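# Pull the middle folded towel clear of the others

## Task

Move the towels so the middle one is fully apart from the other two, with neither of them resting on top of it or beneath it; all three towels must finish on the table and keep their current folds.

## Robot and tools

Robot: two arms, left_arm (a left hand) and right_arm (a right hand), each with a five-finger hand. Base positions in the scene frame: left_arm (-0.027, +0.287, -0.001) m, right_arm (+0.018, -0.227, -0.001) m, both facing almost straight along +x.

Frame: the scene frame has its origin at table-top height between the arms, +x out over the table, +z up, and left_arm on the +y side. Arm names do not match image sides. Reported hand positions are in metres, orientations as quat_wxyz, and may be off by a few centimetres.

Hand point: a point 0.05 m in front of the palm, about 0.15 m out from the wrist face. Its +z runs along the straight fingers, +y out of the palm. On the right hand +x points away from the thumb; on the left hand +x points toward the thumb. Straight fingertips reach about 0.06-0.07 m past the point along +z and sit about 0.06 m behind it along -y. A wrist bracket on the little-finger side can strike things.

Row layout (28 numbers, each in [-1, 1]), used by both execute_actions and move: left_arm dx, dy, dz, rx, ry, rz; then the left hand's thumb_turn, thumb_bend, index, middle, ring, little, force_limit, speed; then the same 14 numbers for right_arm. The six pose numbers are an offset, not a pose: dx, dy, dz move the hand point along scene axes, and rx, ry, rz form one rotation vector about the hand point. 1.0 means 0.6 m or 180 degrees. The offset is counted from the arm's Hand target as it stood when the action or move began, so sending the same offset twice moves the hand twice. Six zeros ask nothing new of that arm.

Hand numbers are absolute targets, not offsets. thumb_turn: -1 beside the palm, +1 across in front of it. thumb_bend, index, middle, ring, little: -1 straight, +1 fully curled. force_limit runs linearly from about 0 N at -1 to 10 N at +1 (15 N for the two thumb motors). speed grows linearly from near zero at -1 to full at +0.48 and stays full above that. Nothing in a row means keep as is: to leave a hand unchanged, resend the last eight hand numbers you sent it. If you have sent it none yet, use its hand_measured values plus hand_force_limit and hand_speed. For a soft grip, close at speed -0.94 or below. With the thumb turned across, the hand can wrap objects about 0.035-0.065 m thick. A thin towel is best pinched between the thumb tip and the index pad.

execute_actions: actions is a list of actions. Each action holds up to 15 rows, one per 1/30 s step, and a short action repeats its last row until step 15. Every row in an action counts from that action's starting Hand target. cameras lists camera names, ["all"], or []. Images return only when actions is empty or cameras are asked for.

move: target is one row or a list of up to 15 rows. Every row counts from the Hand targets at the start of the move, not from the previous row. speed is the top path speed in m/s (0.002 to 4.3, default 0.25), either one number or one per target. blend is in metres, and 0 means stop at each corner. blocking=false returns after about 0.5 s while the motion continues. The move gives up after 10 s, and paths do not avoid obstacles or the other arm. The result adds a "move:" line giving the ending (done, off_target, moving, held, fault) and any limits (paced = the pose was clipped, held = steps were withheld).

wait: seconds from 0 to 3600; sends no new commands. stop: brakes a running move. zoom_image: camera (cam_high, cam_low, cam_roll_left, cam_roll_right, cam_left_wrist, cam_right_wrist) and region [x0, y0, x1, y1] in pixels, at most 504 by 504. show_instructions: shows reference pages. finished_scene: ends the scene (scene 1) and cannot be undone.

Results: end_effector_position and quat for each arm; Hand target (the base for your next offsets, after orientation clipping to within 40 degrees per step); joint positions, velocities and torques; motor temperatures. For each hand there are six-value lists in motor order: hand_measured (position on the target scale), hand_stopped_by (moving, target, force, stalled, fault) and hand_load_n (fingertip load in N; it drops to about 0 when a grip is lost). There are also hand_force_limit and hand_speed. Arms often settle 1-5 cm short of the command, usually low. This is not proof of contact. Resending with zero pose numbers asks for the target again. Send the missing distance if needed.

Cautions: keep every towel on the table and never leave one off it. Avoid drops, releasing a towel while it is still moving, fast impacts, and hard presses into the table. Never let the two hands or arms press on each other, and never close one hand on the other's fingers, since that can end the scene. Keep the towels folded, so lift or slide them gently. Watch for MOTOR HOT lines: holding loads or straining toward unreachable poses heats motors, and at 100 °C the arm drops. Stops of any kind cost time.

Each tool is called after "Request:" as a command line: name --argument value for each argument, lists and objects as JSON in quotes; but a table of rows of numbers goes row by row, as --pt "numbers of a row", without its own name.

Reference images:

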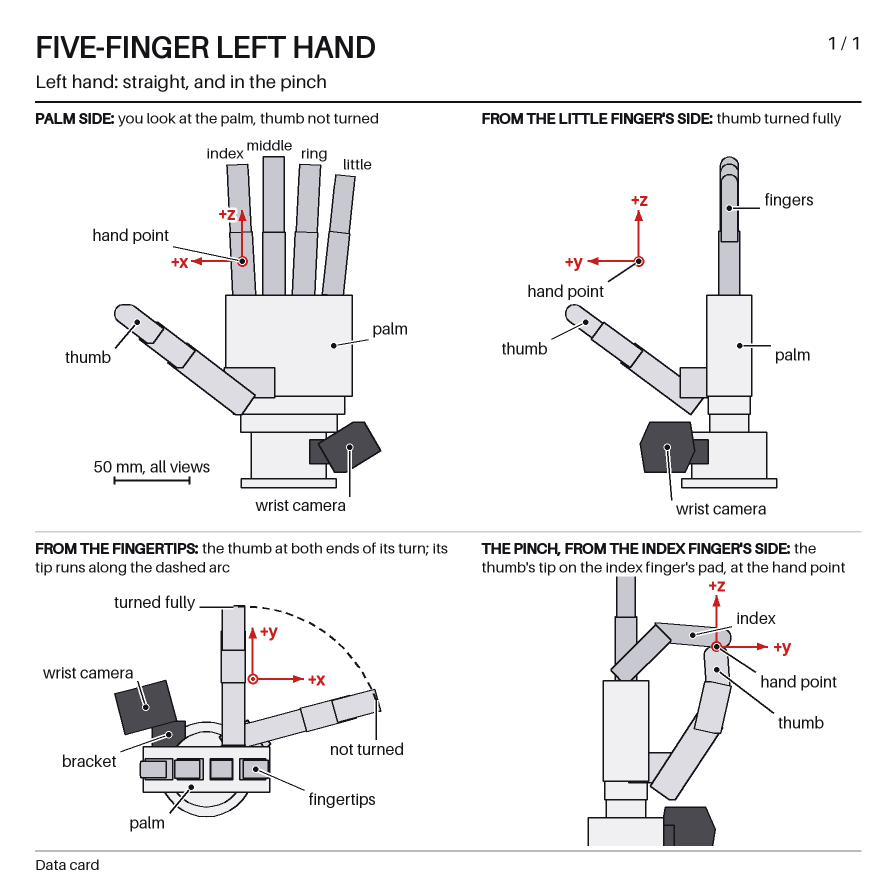

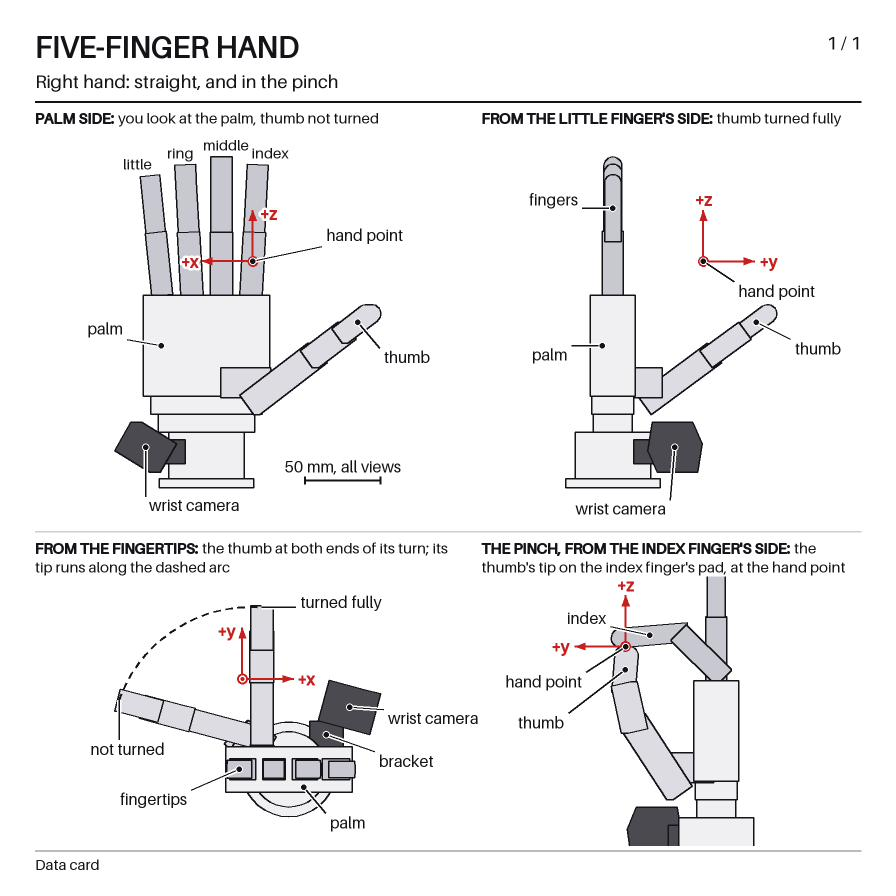

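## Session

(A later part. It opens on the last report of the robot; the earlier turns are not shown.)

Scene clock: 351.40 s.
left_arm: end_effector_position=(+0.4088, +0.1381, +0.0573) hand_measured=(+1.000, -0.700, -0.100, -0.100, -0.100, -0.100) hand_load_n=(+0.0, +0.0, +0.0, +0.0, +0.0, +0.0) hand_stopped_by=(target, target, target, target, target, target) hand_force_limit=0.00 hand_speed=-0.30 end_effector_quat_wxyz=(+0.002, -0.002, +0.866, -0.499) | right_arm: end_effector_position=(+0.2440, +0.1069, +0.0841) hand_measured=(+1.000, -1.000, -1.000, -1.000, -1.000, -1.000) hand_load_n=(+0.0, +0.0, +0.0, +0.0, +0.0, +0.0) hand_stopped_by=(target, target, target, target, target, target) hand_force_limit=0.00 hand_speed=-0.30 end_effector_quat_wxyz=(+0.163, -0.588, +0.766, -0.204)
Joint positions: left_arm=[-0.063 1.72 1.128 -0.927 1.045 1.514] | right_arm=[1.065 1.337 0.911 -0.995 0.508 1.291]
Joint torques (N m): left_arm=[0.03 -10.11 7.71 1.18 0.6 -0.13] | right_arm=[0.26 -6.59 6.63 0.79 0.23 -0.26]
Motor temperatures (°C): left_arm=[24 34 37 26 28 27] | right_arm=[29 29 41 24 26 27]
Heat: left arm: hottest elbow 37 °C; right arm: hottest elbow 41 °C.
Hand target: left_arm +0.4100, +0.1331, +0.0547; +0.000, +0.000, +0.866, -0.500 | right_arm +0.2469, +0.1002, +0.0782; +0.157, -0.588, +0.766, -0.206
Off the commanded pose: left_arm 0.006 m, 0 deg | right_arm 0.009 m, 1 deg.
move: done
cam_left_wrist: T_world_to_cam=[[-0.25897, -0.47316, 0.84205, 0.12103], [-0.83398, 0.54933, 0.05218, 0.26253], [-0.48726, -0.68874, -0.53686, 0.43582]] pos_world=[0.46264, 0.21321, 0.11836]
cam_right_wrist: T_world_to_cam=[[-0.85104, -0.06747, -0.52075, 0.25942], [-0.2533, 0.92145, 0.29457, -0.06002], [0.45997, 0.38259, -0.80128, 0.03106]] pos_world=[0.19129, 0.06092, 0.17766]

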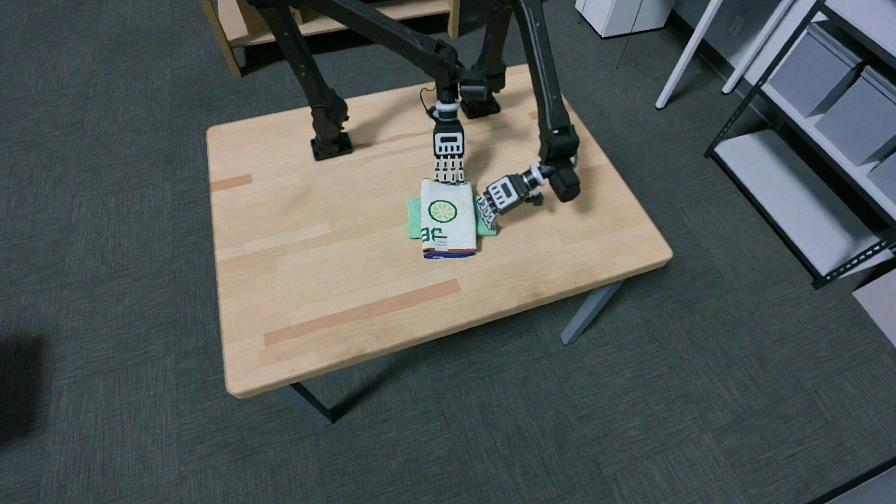

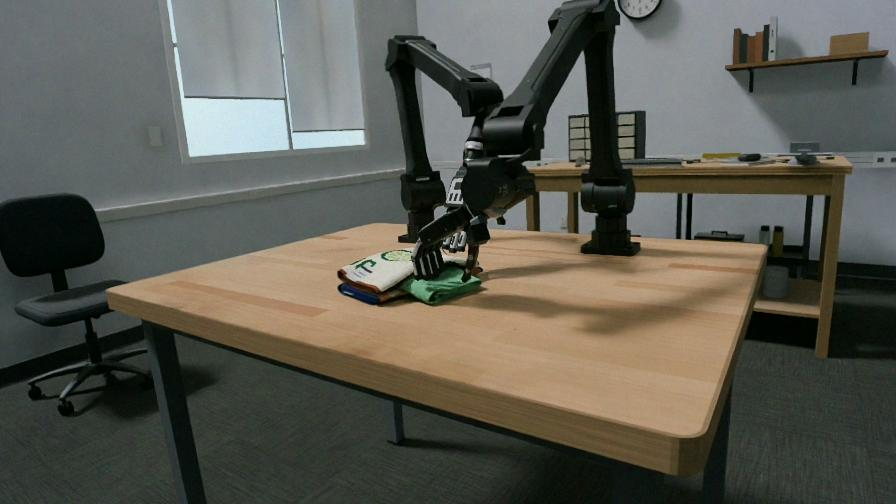

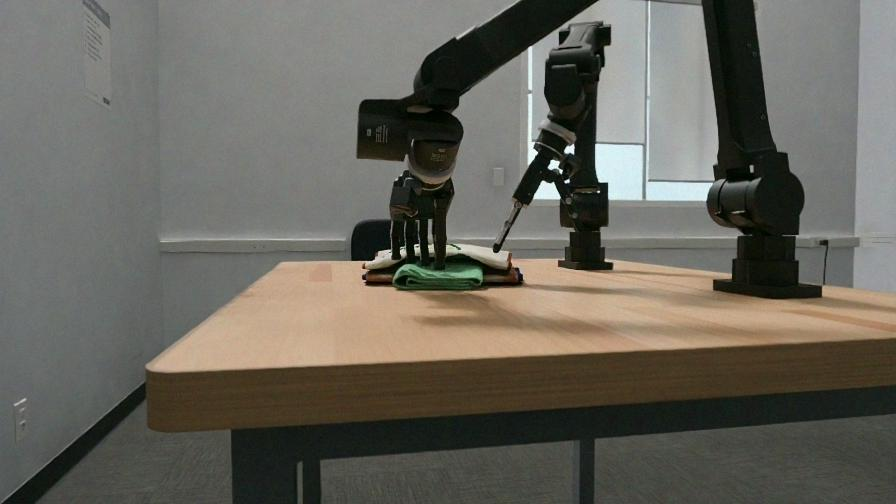

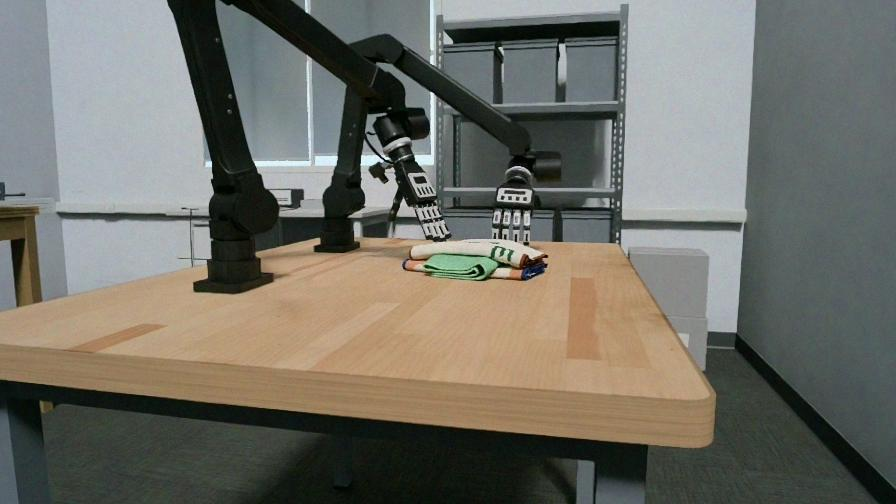

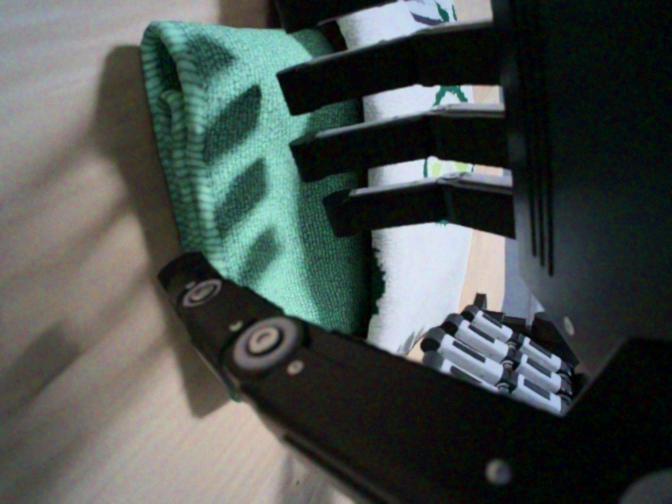

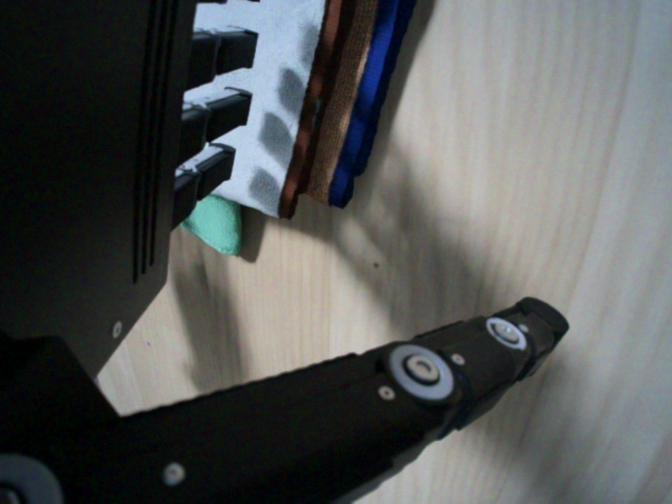

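Request:
move --target '[0,0,-0.036,0,0,0, 1,-0.7,-0.1,-0.1,-0.1,-0.1,0,-0.3, 0,0,-0.036,0,0,0,1,-1,-1,-1,-1,-1,0,-0.3]' --cameras '["all"]' --speed 0.05

Scene clock: 365.77 s.
left_arm: end_effector_position=(+0.4108, +0.1370, +0.0416) hand_measured=(+1.000, -0.700, -0.100, -0.100, -0.100, -0.100) hand_load_n=(+0.0, +0.0, +0.0, +0.0, +0.0, +0.0) hand_stopped_by=(target, target, target, target, target, target) hand_force_limit=0.00 hand_speed=-0.30 end_effector_quat_wxyz=(+0.006, -0.001, +0.865, -0.503) | right_arm: end_effector_position=(+0.2444, +0.1078, +0.0675) hand_measured=(+1.000, -1.000, -1.000, -1.000, -1.000, -1.000) hand_load_n=(+0.0, +0.0, +0.0, +0.0, +0.0, +0.0) hand_stopped_by=(target, target, target, target, target, target) hand_force_limit=0.00 hand_speed=-0.30 end_effector_quat_wxyz=(+0.168, -0.586, +0.766, -0.201)
Joint positions: left_arm=[-0.063 1.746 1.112 -0.875 1.052 1.51] | right_arm=[1.065 1.354 0.876 -0.932 0.507 1.291]
Joint torques (N m): left_arm=[0.09 -9.7 7.08 1.35 0.35 -0.09] | right_arm=[0.32 -5.77 6.37 0.9 0.24 -0.28]
Heat: left arm: hottest elbow 36 °C; right arm: hottest elbow 41 °C.
Hand target: left_arm +0.4100, +0.1331, +0.0332; +0.000, +0.000, +0.866, -0.500 | right_arm +0.2468, +0.1002, +0.0566; +0.157, -0.588, +0.766, -0.205
Off the commanded pose: left_arm 0.009 m, 1 deg | right_arm 0.014 m, 1 deg.
move: off_target (right_arm)
cam_left_wrist: T_world_to_cam=[[-0.26335, -0.46765, 0.84377, 0.13519], [-0.8352, 0.54825, 0.04319, 0.26669], [-0.48279, -0.69334, -0.53496, 0.42631]] pos_world=[0.46416, 0.21259, 0.10247]
cam_right_wrist: T_world_to_cam=[[-0.8483, -0.0625, -0.52582, 0.25034], [-0.25515, 0.91838, 0.30246, -0.05561], [0.46399, 0.39074, -0.795, 0.01485]] pos_world=[0.19128, 0.06091, 0.16026]

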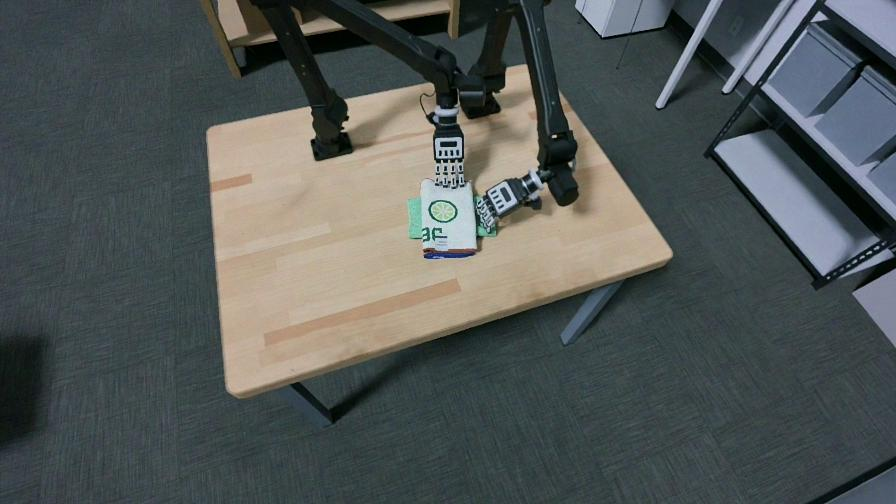

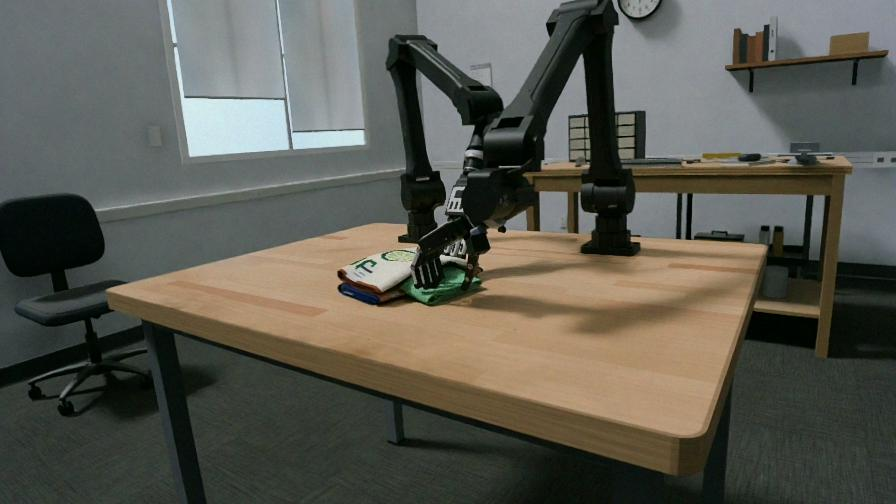

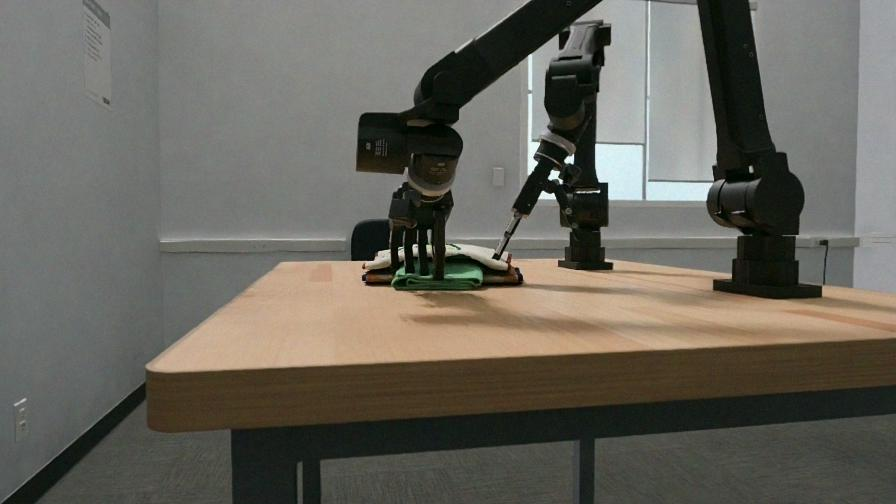

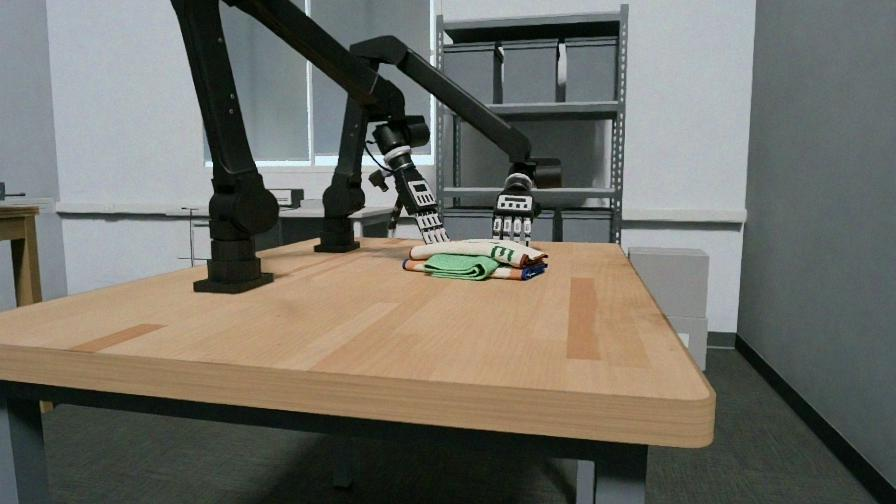

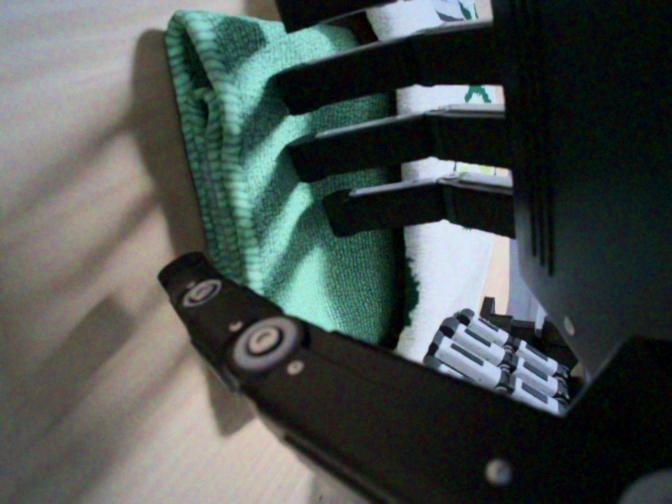

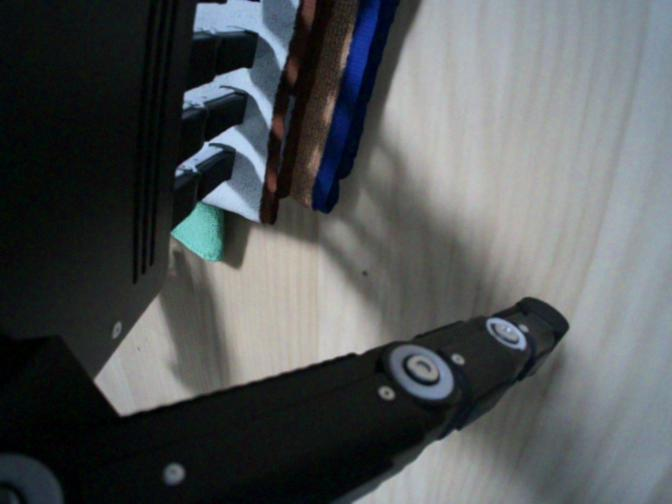

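Request:
zoom_image --camera "cam_left_wrist" --region '[130, 0, 530, 400]'

Request:
zoom_image --camera "cam_low" --region '[320, 200, 520, 320]'

Request:
zoom_image --camera "cam_right_wrist" --region '[130, 0, 430, 300]'

Scaled by 1.260 from the camera's image (finer frame: 960x720).

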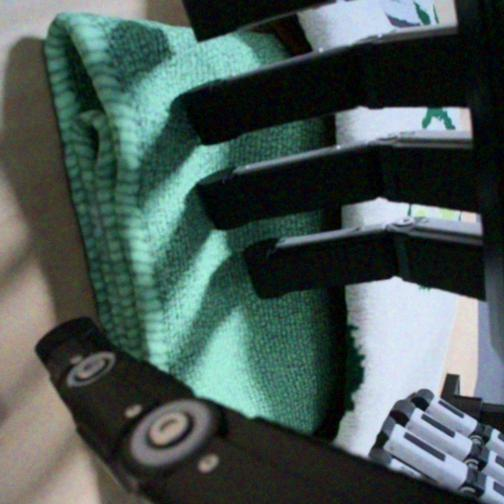

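Scaled by 2.520 from the camera's image (finer frame: 1280x720).

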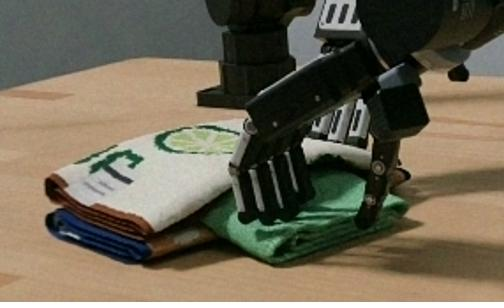

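Scaled by 1.680 from the camera's image (finer frame: 960x720).

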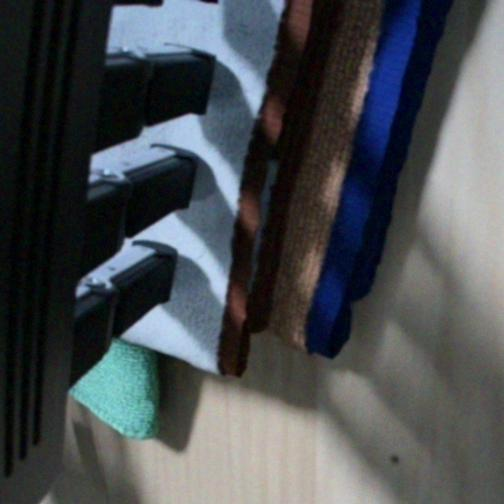

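Request:
move --target '[0,0.003,-0.008,-0.045,0,0, 1,-0.7,-0.1,-0.1,-0.1,-0.1,0,-0.3, 0,0,-0.012,0,0,0,1,-1,-1,-1,-1,-1,0,-0.3]' --cameras '["cam_left_wrist","cam_low"]' --speed 0.05

Request:
zoom_image --camera "cam_low" --region '[320, 200, 520, 320]'

Scene clock: 382.90 s.
left_arm: end_effector_position=(+0.4113, +0.1309, +0.0378) hand_measured=(+1.000, -0.700, -0.100, -0.100, -0.100, -0.100) hand_load_n=(+0.0, +0.0, +0.0, -0.5, +0.0, +0.0) hand_stopped_by=(target, target, target, target, target, target) hand_force_limit=0.00 hand_speed=-0.30 end_effector_quat_wxyz=(+0.006, +0.006, +0.828, -0.561) | right_arm: end_effector_position=(+0.2453, +0.1096, +0.0660) hand_measured=(+1.000, -1.000, -1.000, -1.000, -1.000, -1.000) hand_load_n=(+0.0, +0.0, -0.5, +0.0, +0.0, +0.0) hand_stopped_by=(target, target, target, target, target, target) hand_force_limit=0.00 hand_speed=-0.30 end_effector_quat_wxyz=(+0.172, -0.585, +0.767, -0.199)
Joint positions: left_arm=[-0.036 1.798 1.108 -0.882 1.192 1.59] | right_arm=[1.065 1.355 0.871 -0.916 0.507 1.291]
Joint torques (N m): left_arm=[1.49 -9.58 6.84 0.28 0.49 0.1] | right_arm=[0.5 -5.07 5.83 1.1 0.23 -0.26]
Heat: left arm: hottest elbow 35 °C; right arm: hottest elbow 39 °C.
Hand target: left_arm +0.4100, +0.1348, +0.0284; +0.000, +0.000, +0.828, -0.560 | right_arm +0.2468, +0.1002, +0.0493; +0.157, -0.588, +0.766, -0.206
Off the commanded pose: left_arm 0.010 m, 1 deg | right_arm 0.019 m, 2 deg.
move: off_target (right_arm)
cam_left_wrist: T_world_to_cam=[[-0.27548, -0.34337, 0.89789, 0.12233], [-0.8288, 0.55805, -0.04087, 0.26982], [-0.48703, -0.75543, -0.43832, 0.42655]] pos_world=[0.46506, 0.21366, 0.08816]
Images, in order (width x height): cam_low 896x504, cam_left_wrist 672x504.

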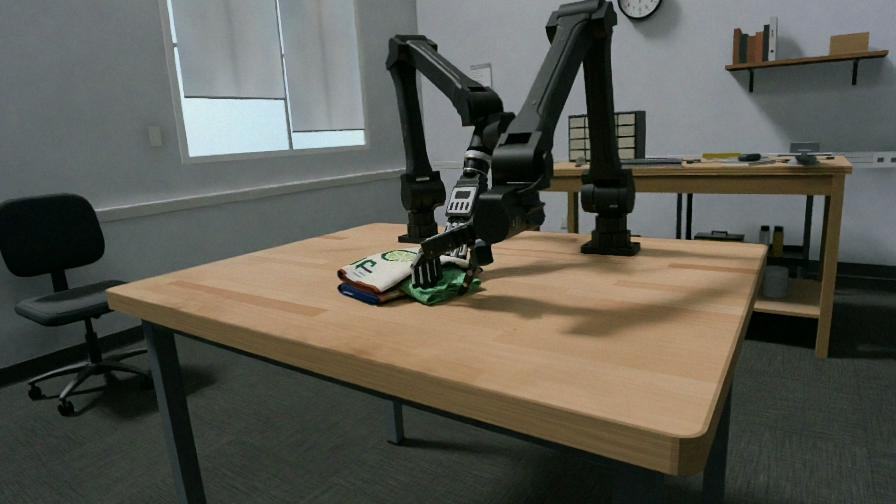

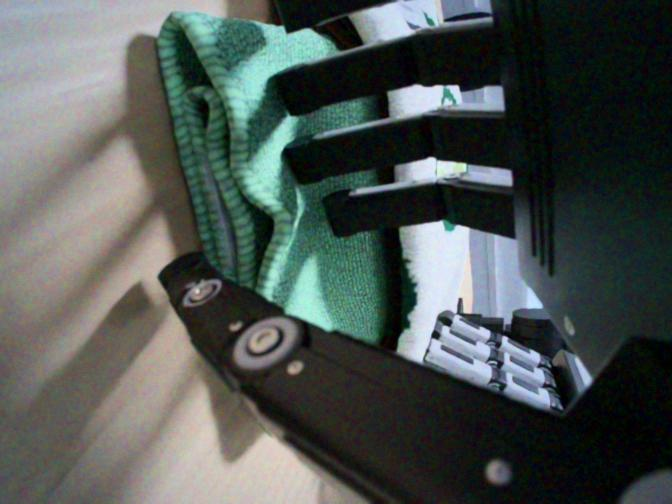

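Scaled by 2.520 from the camera's image (finer frame: 1280x720).

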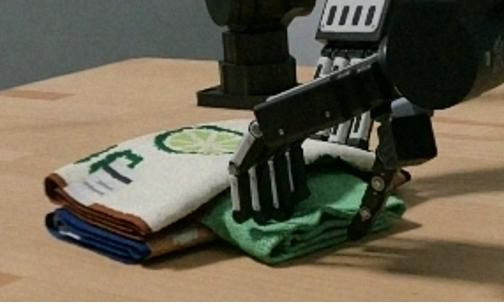

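Request:
move --target '[0,0,0,0,0,0, 1,-0.35,0,0,0,-0.05,0,-0.85, 0,0,0,0,0,0,1,-1,-1,-1,-1,-1,0,-0.3]' --cameras '["cam_left_wrist","cam_low"]' --speed 0.05

Request:
zoom_image --camera "cam_low" --region '[320, 200, 520, 320]'

Scene clock: 391.33 s.
left_arm: end_effector_position=(+0.4117, +0.1305, +0.0382) hand_measured=(+1.000, -0.350, +0.000, +0.000, +0.000, -0.050) hand_load_n=(+0.0, +0.0, +0.0, +0.0, +0.0, +0.0) hand_stopped_by=(target, target, target, target, target, target) hand_force_limit=0.00 hand_speed=-0.85 end_effector_quat_wxyz=(+0.008, +0.008, +0.827, -0.563) | right_arm: end_effector_position=(+0.2453, +0.1096, +0.0660) hand_measured=(+1.000, -1.000, -1.000, -1.000, -1.000, -1.000) hand_load_n=(+0.0, -0.5, +0.0, +0.0, +0.0, +0.0) hand_stopped_by=(target, target, target, target, target, target) hand_force_limit=0.00 hand_speed=-0.30 end_effector_quat_wxyz=(+0.172, -0.585, +0.767, -0.199)
Joint positions: left_arm=[-0.036 1.798 1.108 -0.882 1.195 1.595] | right_arm=[1.065 1.355 0.871 -0.916 0.507 1.291]
Joint torques (N m): left_arm=[1.49 -9.58 6.87 0.23 0.37 0.05] | right_arm=[0.32 -5.01 5.86 1.09 0.23 -0.27]
Heat: left arm: hottest elbow 35 °C; right arm: hottest elbow 39 °C.
Hand target: left_arm +0.4101, +0.1348, +0.0284; +0.000, +0.000, +0.828, -0.560 | right_arm +0.2468, +0.1002, +0.0493; +0.157, -0.588, +0.766, -0.206
Off the commanded pose: left_arm 0.011 m, 1 deg | right_arm 0.019 m, 2 deg.
move: done
cam_left_wrist: T_world_to_cam=[[-0.28063, -0.33974, 0.89768, 0.12358], [-0.82745, 0.55957, -0.0469, 0.26984], [-0.48638, -0.75595, -0.43815, 0.42643]] pos_world=[0.46537, 0.21335, 0.08856]
Images, in order (width x height): cam_low 896x504, cam_left_wrist 672x504.

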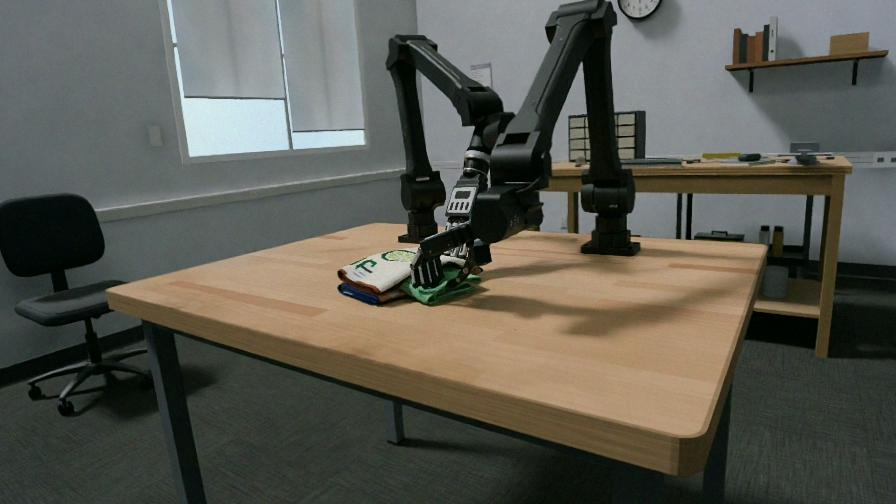

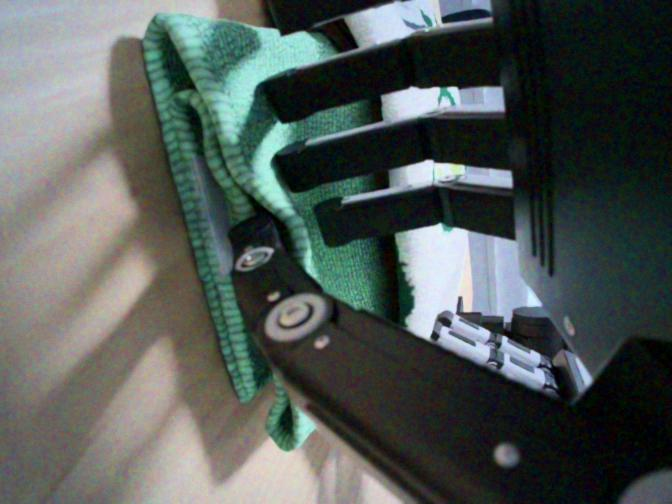

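Scaled by 2.520 from the camera's image (finer frame: 1280x720).

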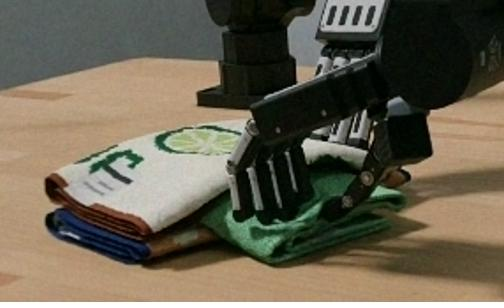

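Request:
zoom_image --camera "cam_left_wrist" --region '[130, 0, 530, 460]'

Scaled by 1.096 from the camera's image (finer frame: 960x720).

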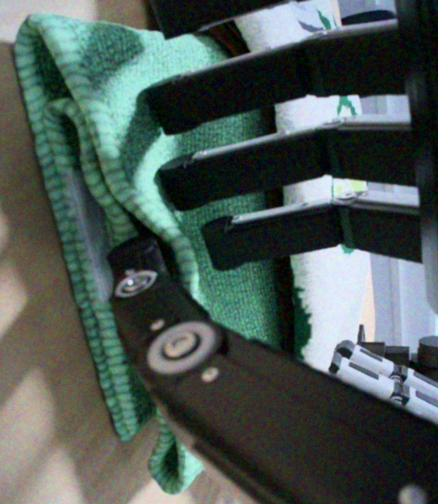

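Request:
move --pt "0 0.013 0.01 0 0 0 1 -0.8 -0.3 -0.3 -0.3 -0.3 0 -0.4 0 0 0 0 0 0 1 -1 -1 -1 -1 -1 0 -0.3" --pt "0 0.03 0.05 -0.05 0 0 1 -0.8 -0.3 -0.3 -0.3 -0.3 0 -0.4 0 0 0 0 0 0 1 -1 -1 -1 -1 -1 0 -0.3" --cameras '["all"]' --speed 0.08

Scene clock: 431.53 s.
left_arm: end_effector_position=(+0.3971, +0.1479, +0.0558) hand_measured=(+1.000, -0.800, -0.300, -0.300, -0.300, -0.300) hand_load_n=(+0.0, +0.0, +0.0, +0.0, +0.0, +0.0) hand_stopped_by=(target, target, target, target, target, target) hand_force_limit=0.00 hand_speed=-0.40 end_effector_quat_wxyz=(-0.009, -0.002, +0.783, -0.622) | right_arm: end_effector_position=(+0.2454, +0.1098, +0.0661) hand_measured=(+1.000, -1.000, -1.000, -1.000, -1.000, -1.000) hand_load_n=(+0.0, +0.0, +0.0, +0.0, +0.0, -0.5) hand_stopped_by=(target, target, target, target, target, target) hand_force_limit=0.00 hand_speed=-0.30 end_effector_quat_wxyz=(+0.173, -0.585, +0.767, -0.199)
Joint positions: left_arm=[0.039 1.86 1.159 -1.243 1.326 1.938] | right_arm=[1.065 1.355 0.871 -0.915 0.507 1.291]
Joint torques (N m): left_arm=[1.67 -10.4 9.11 -0.44 0.7 0.04] | right_arm=[0.38 -5.13 5.9 1.06 0.23 -0.26]
Heat: left arm: hottest elbow 34 °C; right arm: hottest elbow 38 °C.
Hand target: left_arm +0.4099, +0.1527, +0.0584; +0.000, +0.000, +0.782, -0.623 | right_arm +0.2468, +0.1002, +0.0493; +0.157, -0.588, +0.766, -0.206
Off the commanded pose: left_arm 0.014 m, 1 deg | right_arm 0.019 m, 2 deg.
move: off_target (left_arm)
cam_left_wrist: T_world_to_cam=[[-0.24614, -0.20238, 0.94787, 0.07283], [-0.82805, 0.55217, -0.09713, 0.25297], [-0.50373, -0.8088, -0.30349, 0.44743]] pos_world=[0.45278, 0.23693, 0.09133]
cam_right_wrist: T_world_to_cam=[[-0.84547, -0.05737, -0.53094, 0.24961], [-0.25678, 0.91541, 0.30998, -0.05642], [0.46824, 0.39841, -0.78868, 0.01019]] pos_world=[0.19178, 0.06191, 0.15806]

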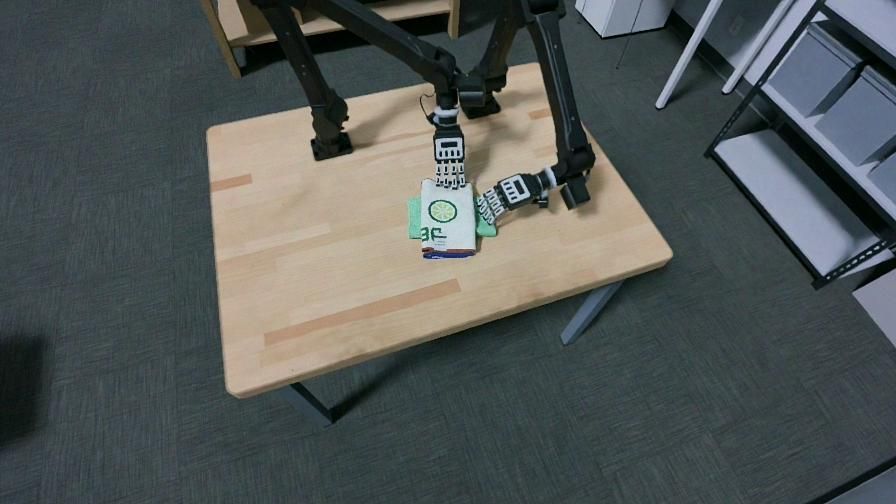

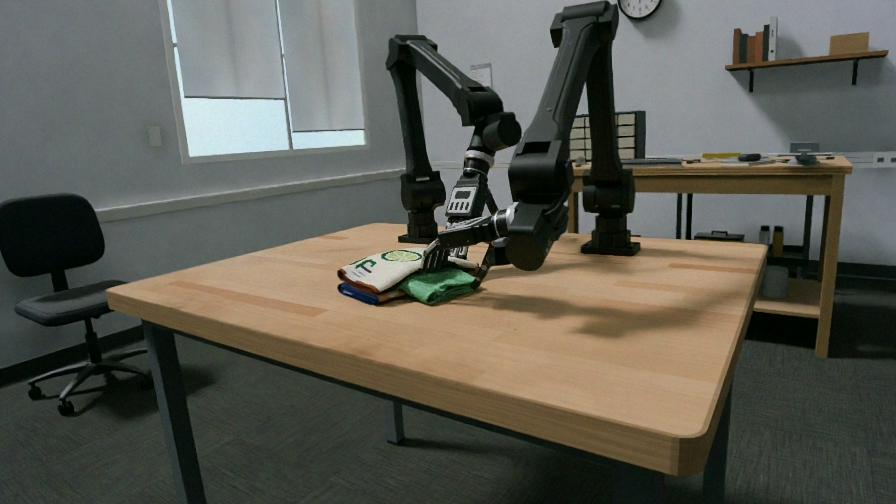

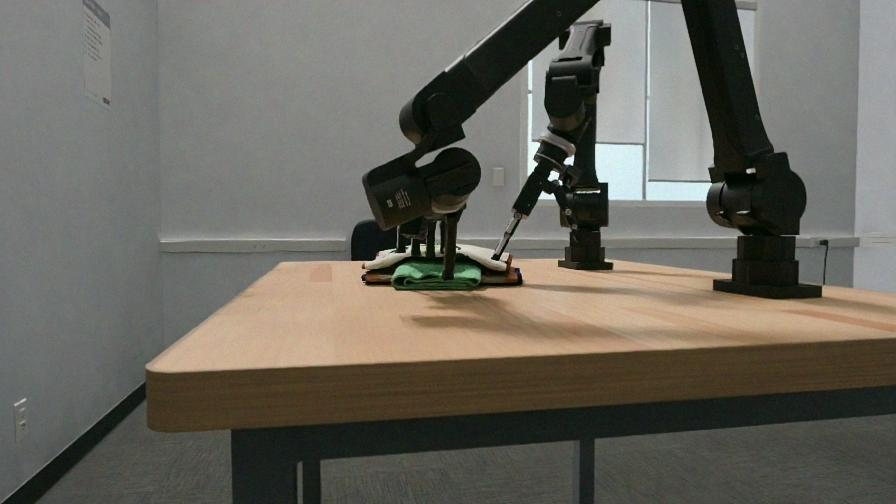

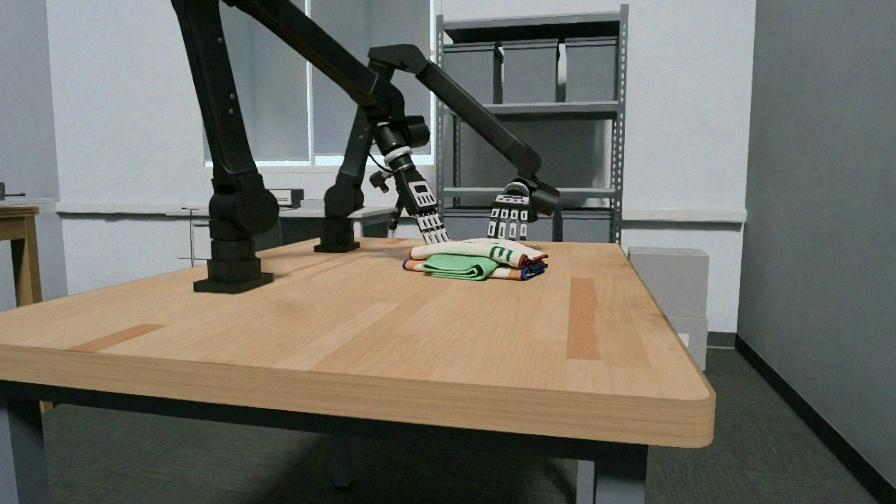

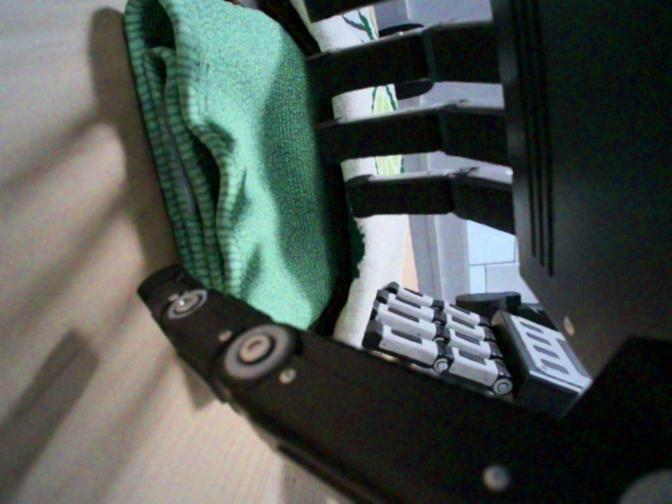

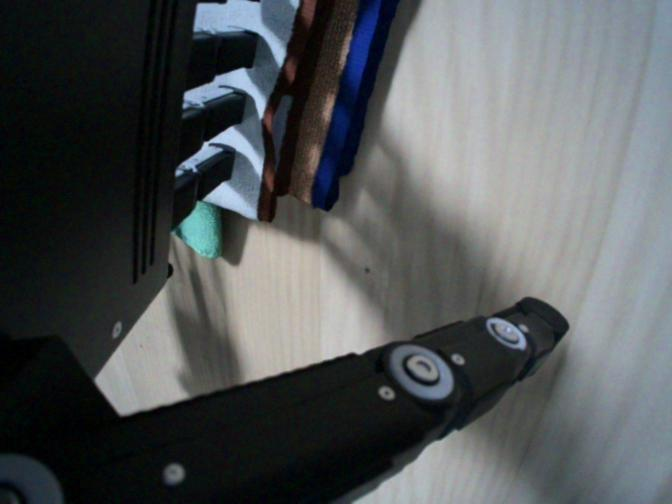

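Request:
move --pt "0.015 0.005 -0.035 0 0 0 1 -0.8 -0.3 -0.3 -0.3 -0.3 0 -0.4 0 0 0 0 0 0 1 -1 -1 -1 -1 -1 0 -0.3" --cameras '["cam_left_wrist","cam_low"]' --speed 0.05

Request:
zoom_image --camera "cam_low" --region '[320, 200, 520, 320]'

Scene clock: 440.63 s.
left_arm: end_effector_position=(+0.4045, +0.1506, +0.0382) hand_measured=(+1.000, -0.800, -0.300, -0.300, -0.300, -0.300) hand_load_n=(+0.5, -0.5, +0.0, +0.0, +0.0, +0.0) hand_stopped_by=(target, target, target, target, target, target) hand_force_limit=0.00 hand_speed=-0.40 end_effector_quat_wxyz=(-0.014, -0.007, +0.781, -0.624) | right_arm: end_effector_position=(+0.2454, +0.1098, +0.0661) hand_measured=(+1.000, -1.000, -1.000, -1.000, -1.000, -1.000) hand_load_n=(+0.0, +0.0, -0.5, +0.5, +0.0, +0.0) hand_stopped_by=(target, target, target, target, target, target) hand_force_limit=0.00 hand_speed=-0.30 end_effector_quat_wxyz=(+0.173, -0.585, +0.767, -0.199)
Joint positions: left_arm=[0.045 1.917 1.183 -1.243 1.327 1.955] | right_arm=[1.065 1.355 0.871 -0.915 0.507 1.291]
Joint torques (N m): left_arm=[1.38 -10.64 8.75 0.17 0.58 0.11] | right_arm=[0.26 -4.95 5.85 1.07 0.23 -0.26]
Heat: left arm: hottest shoulder 34 °C; right arm: hottest elbow 37 °C.
Hand target: left_arm +0.4191, +0.1557, +0.0374; +0.000, +0.000, +0.782, -0.623 | right_arm +0.2468, +0.1002, +0.0493; +0.157, -0.588, +0.766, -0.206
Off the commanded pose: left_arm 0.015 m, 2 deg | right_arm 0.019 m, 2 deg.
move: off_target (left_arm)
cam_left_wrist: T_world_to_cam=[[-0.23104, -0.19881, 0.95242, 0.08508], [-0.83064, 0.55002, -0.08668, 0.25693], [-0.50662, -0.81114, -0.29221, 0.44902]] pos_world=[0.46055, 0.23982, 0.07245]
Images, in order (width x height): cam_low 896x504, cam_left_wrist 672x504.

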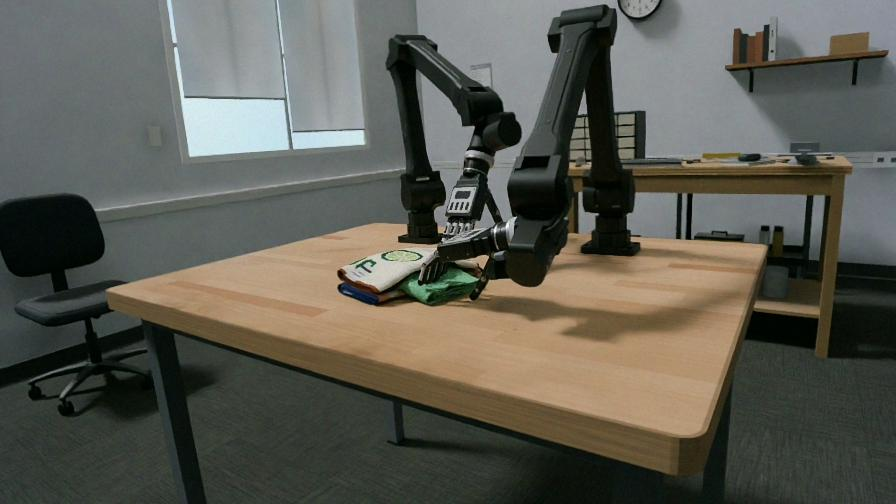

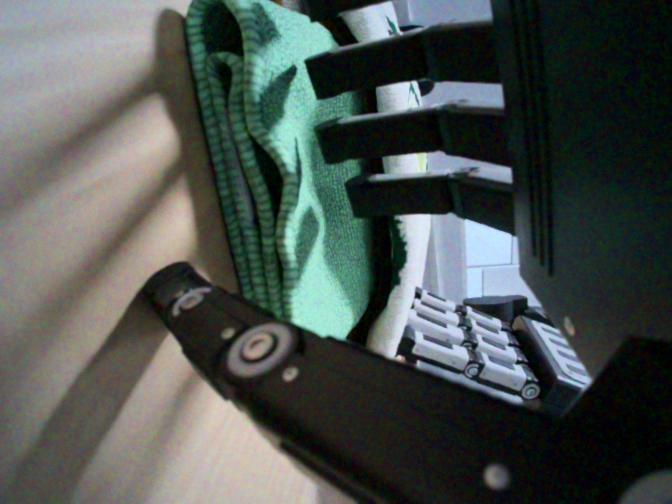

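Scaled by 2.520 from the camera's image (finer frame: 1280x720).

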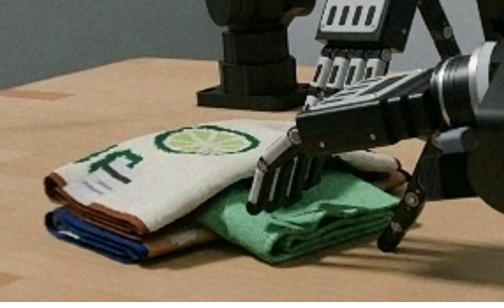

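Request:
move --pt "0.0 -0.035 -0.01 0 0 0 1 -0.8 -0.2 -0.2 -0.2 -0.2 0 -0.4 0 0 0 0 0 0 1 -1 -1 -1 -1 -1 0 -0.3" --cameras '["cam_left_wrist","cam_low"]' --speed 0.05

Request:
zoom_image --camera "cam_low" --region '[320, 200, 520, 320]'

Request:
zoom_image --camera "cam_left_wrist" --region '[130, 0, 530, 400]'

Scene clock: 450.57 s.
left_arm: end_effector_position=(+0.4206, +0.1419, +0.0370) hand_measured=(+1.000, -0.800, -0.200, -0.200, -0.200, -0.200) hand_load_n=(+1.5, -1.0, +0.0, +0.0, +0.0, +0.0) hand_stopped_by=(target, target, target, target, target, target) hand_force_limit=0.00 hand_speed=-0.40 end_effector_quat_wxyz=(-0.002, -0.015, +0.779, -0.627) | right_arm: end_effector_position=(+0.2454, +0.1098, +0.0661) hand_measured=(+1.000, -1.000, -1.000, -1.000, -1.000, -1.000) hand_load_n=(+0.0, +0.0, +0.0, +0.0, +0.0, +0.0) hand_stopped_by=(target, target, target, target, target, target) hand_force_limit=0.00 hand_speed=-0.30 end_effector_quat_wxyz=(+0.173, -0.585, +0.767, -0.199)
Joint positions: left_arm=[0.028 1.91 1.177 -1.073 1.349 1.789] | right_arm=[1.065 1.355 0.871 -0.915 0.507 1.291]
Joint torques (N m): left_arm=[-0.56 -11.63 5.74 1.18 0.34 0.08] | right_arm=[0.21 -5.01 5.83 1.05 0.23 -0.26]
Heat: left arm: hottest elbow 35 °C; right arm: hottest elbow 37 °C.
Hand target: left_arm +0.4190, +0.1348, +0.0313; +0.000, +0.000, +0.782, -0.623 | right_arm +0.2468, +0.1002, +0.0493; +0.157, -0.588, +0.766, -0.206
Off the commanded pose: left_arm 0.009 m, 2 deg | right_arm 0.019 m, 2 deg.
move: done
cam_left_wrist: T_world_to_cam=[[-0.23493, -0.19783, 0.95167, 0.08977], [-0.84394, 0.52727, -0.09873, 0.28423], [-0.48226, -0.82635, -0.29083, 0.44158]] pos_world=[0.47392, 0.23279, 0.07106]
Images, in order (width x height): cam_low 896x504, cam_left_wrist 672x504.

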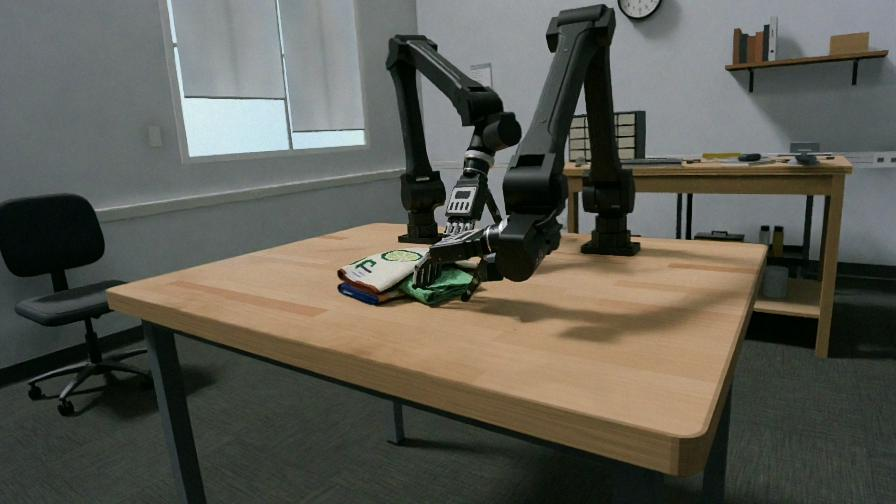

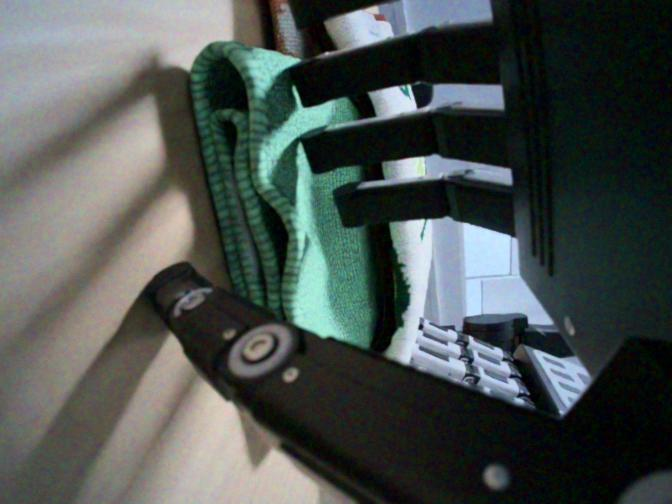

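Scaled by 2.520 from the camera's image (finer frame: 1280x720).

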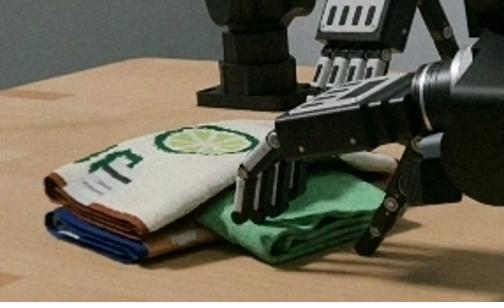

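Scaled by 1.260 from the camera's image (finer frame: 960x720).

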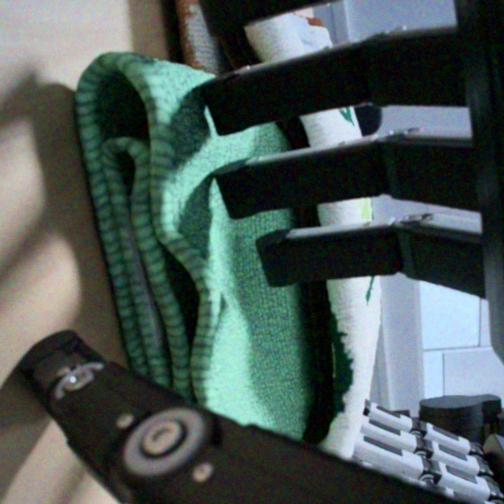

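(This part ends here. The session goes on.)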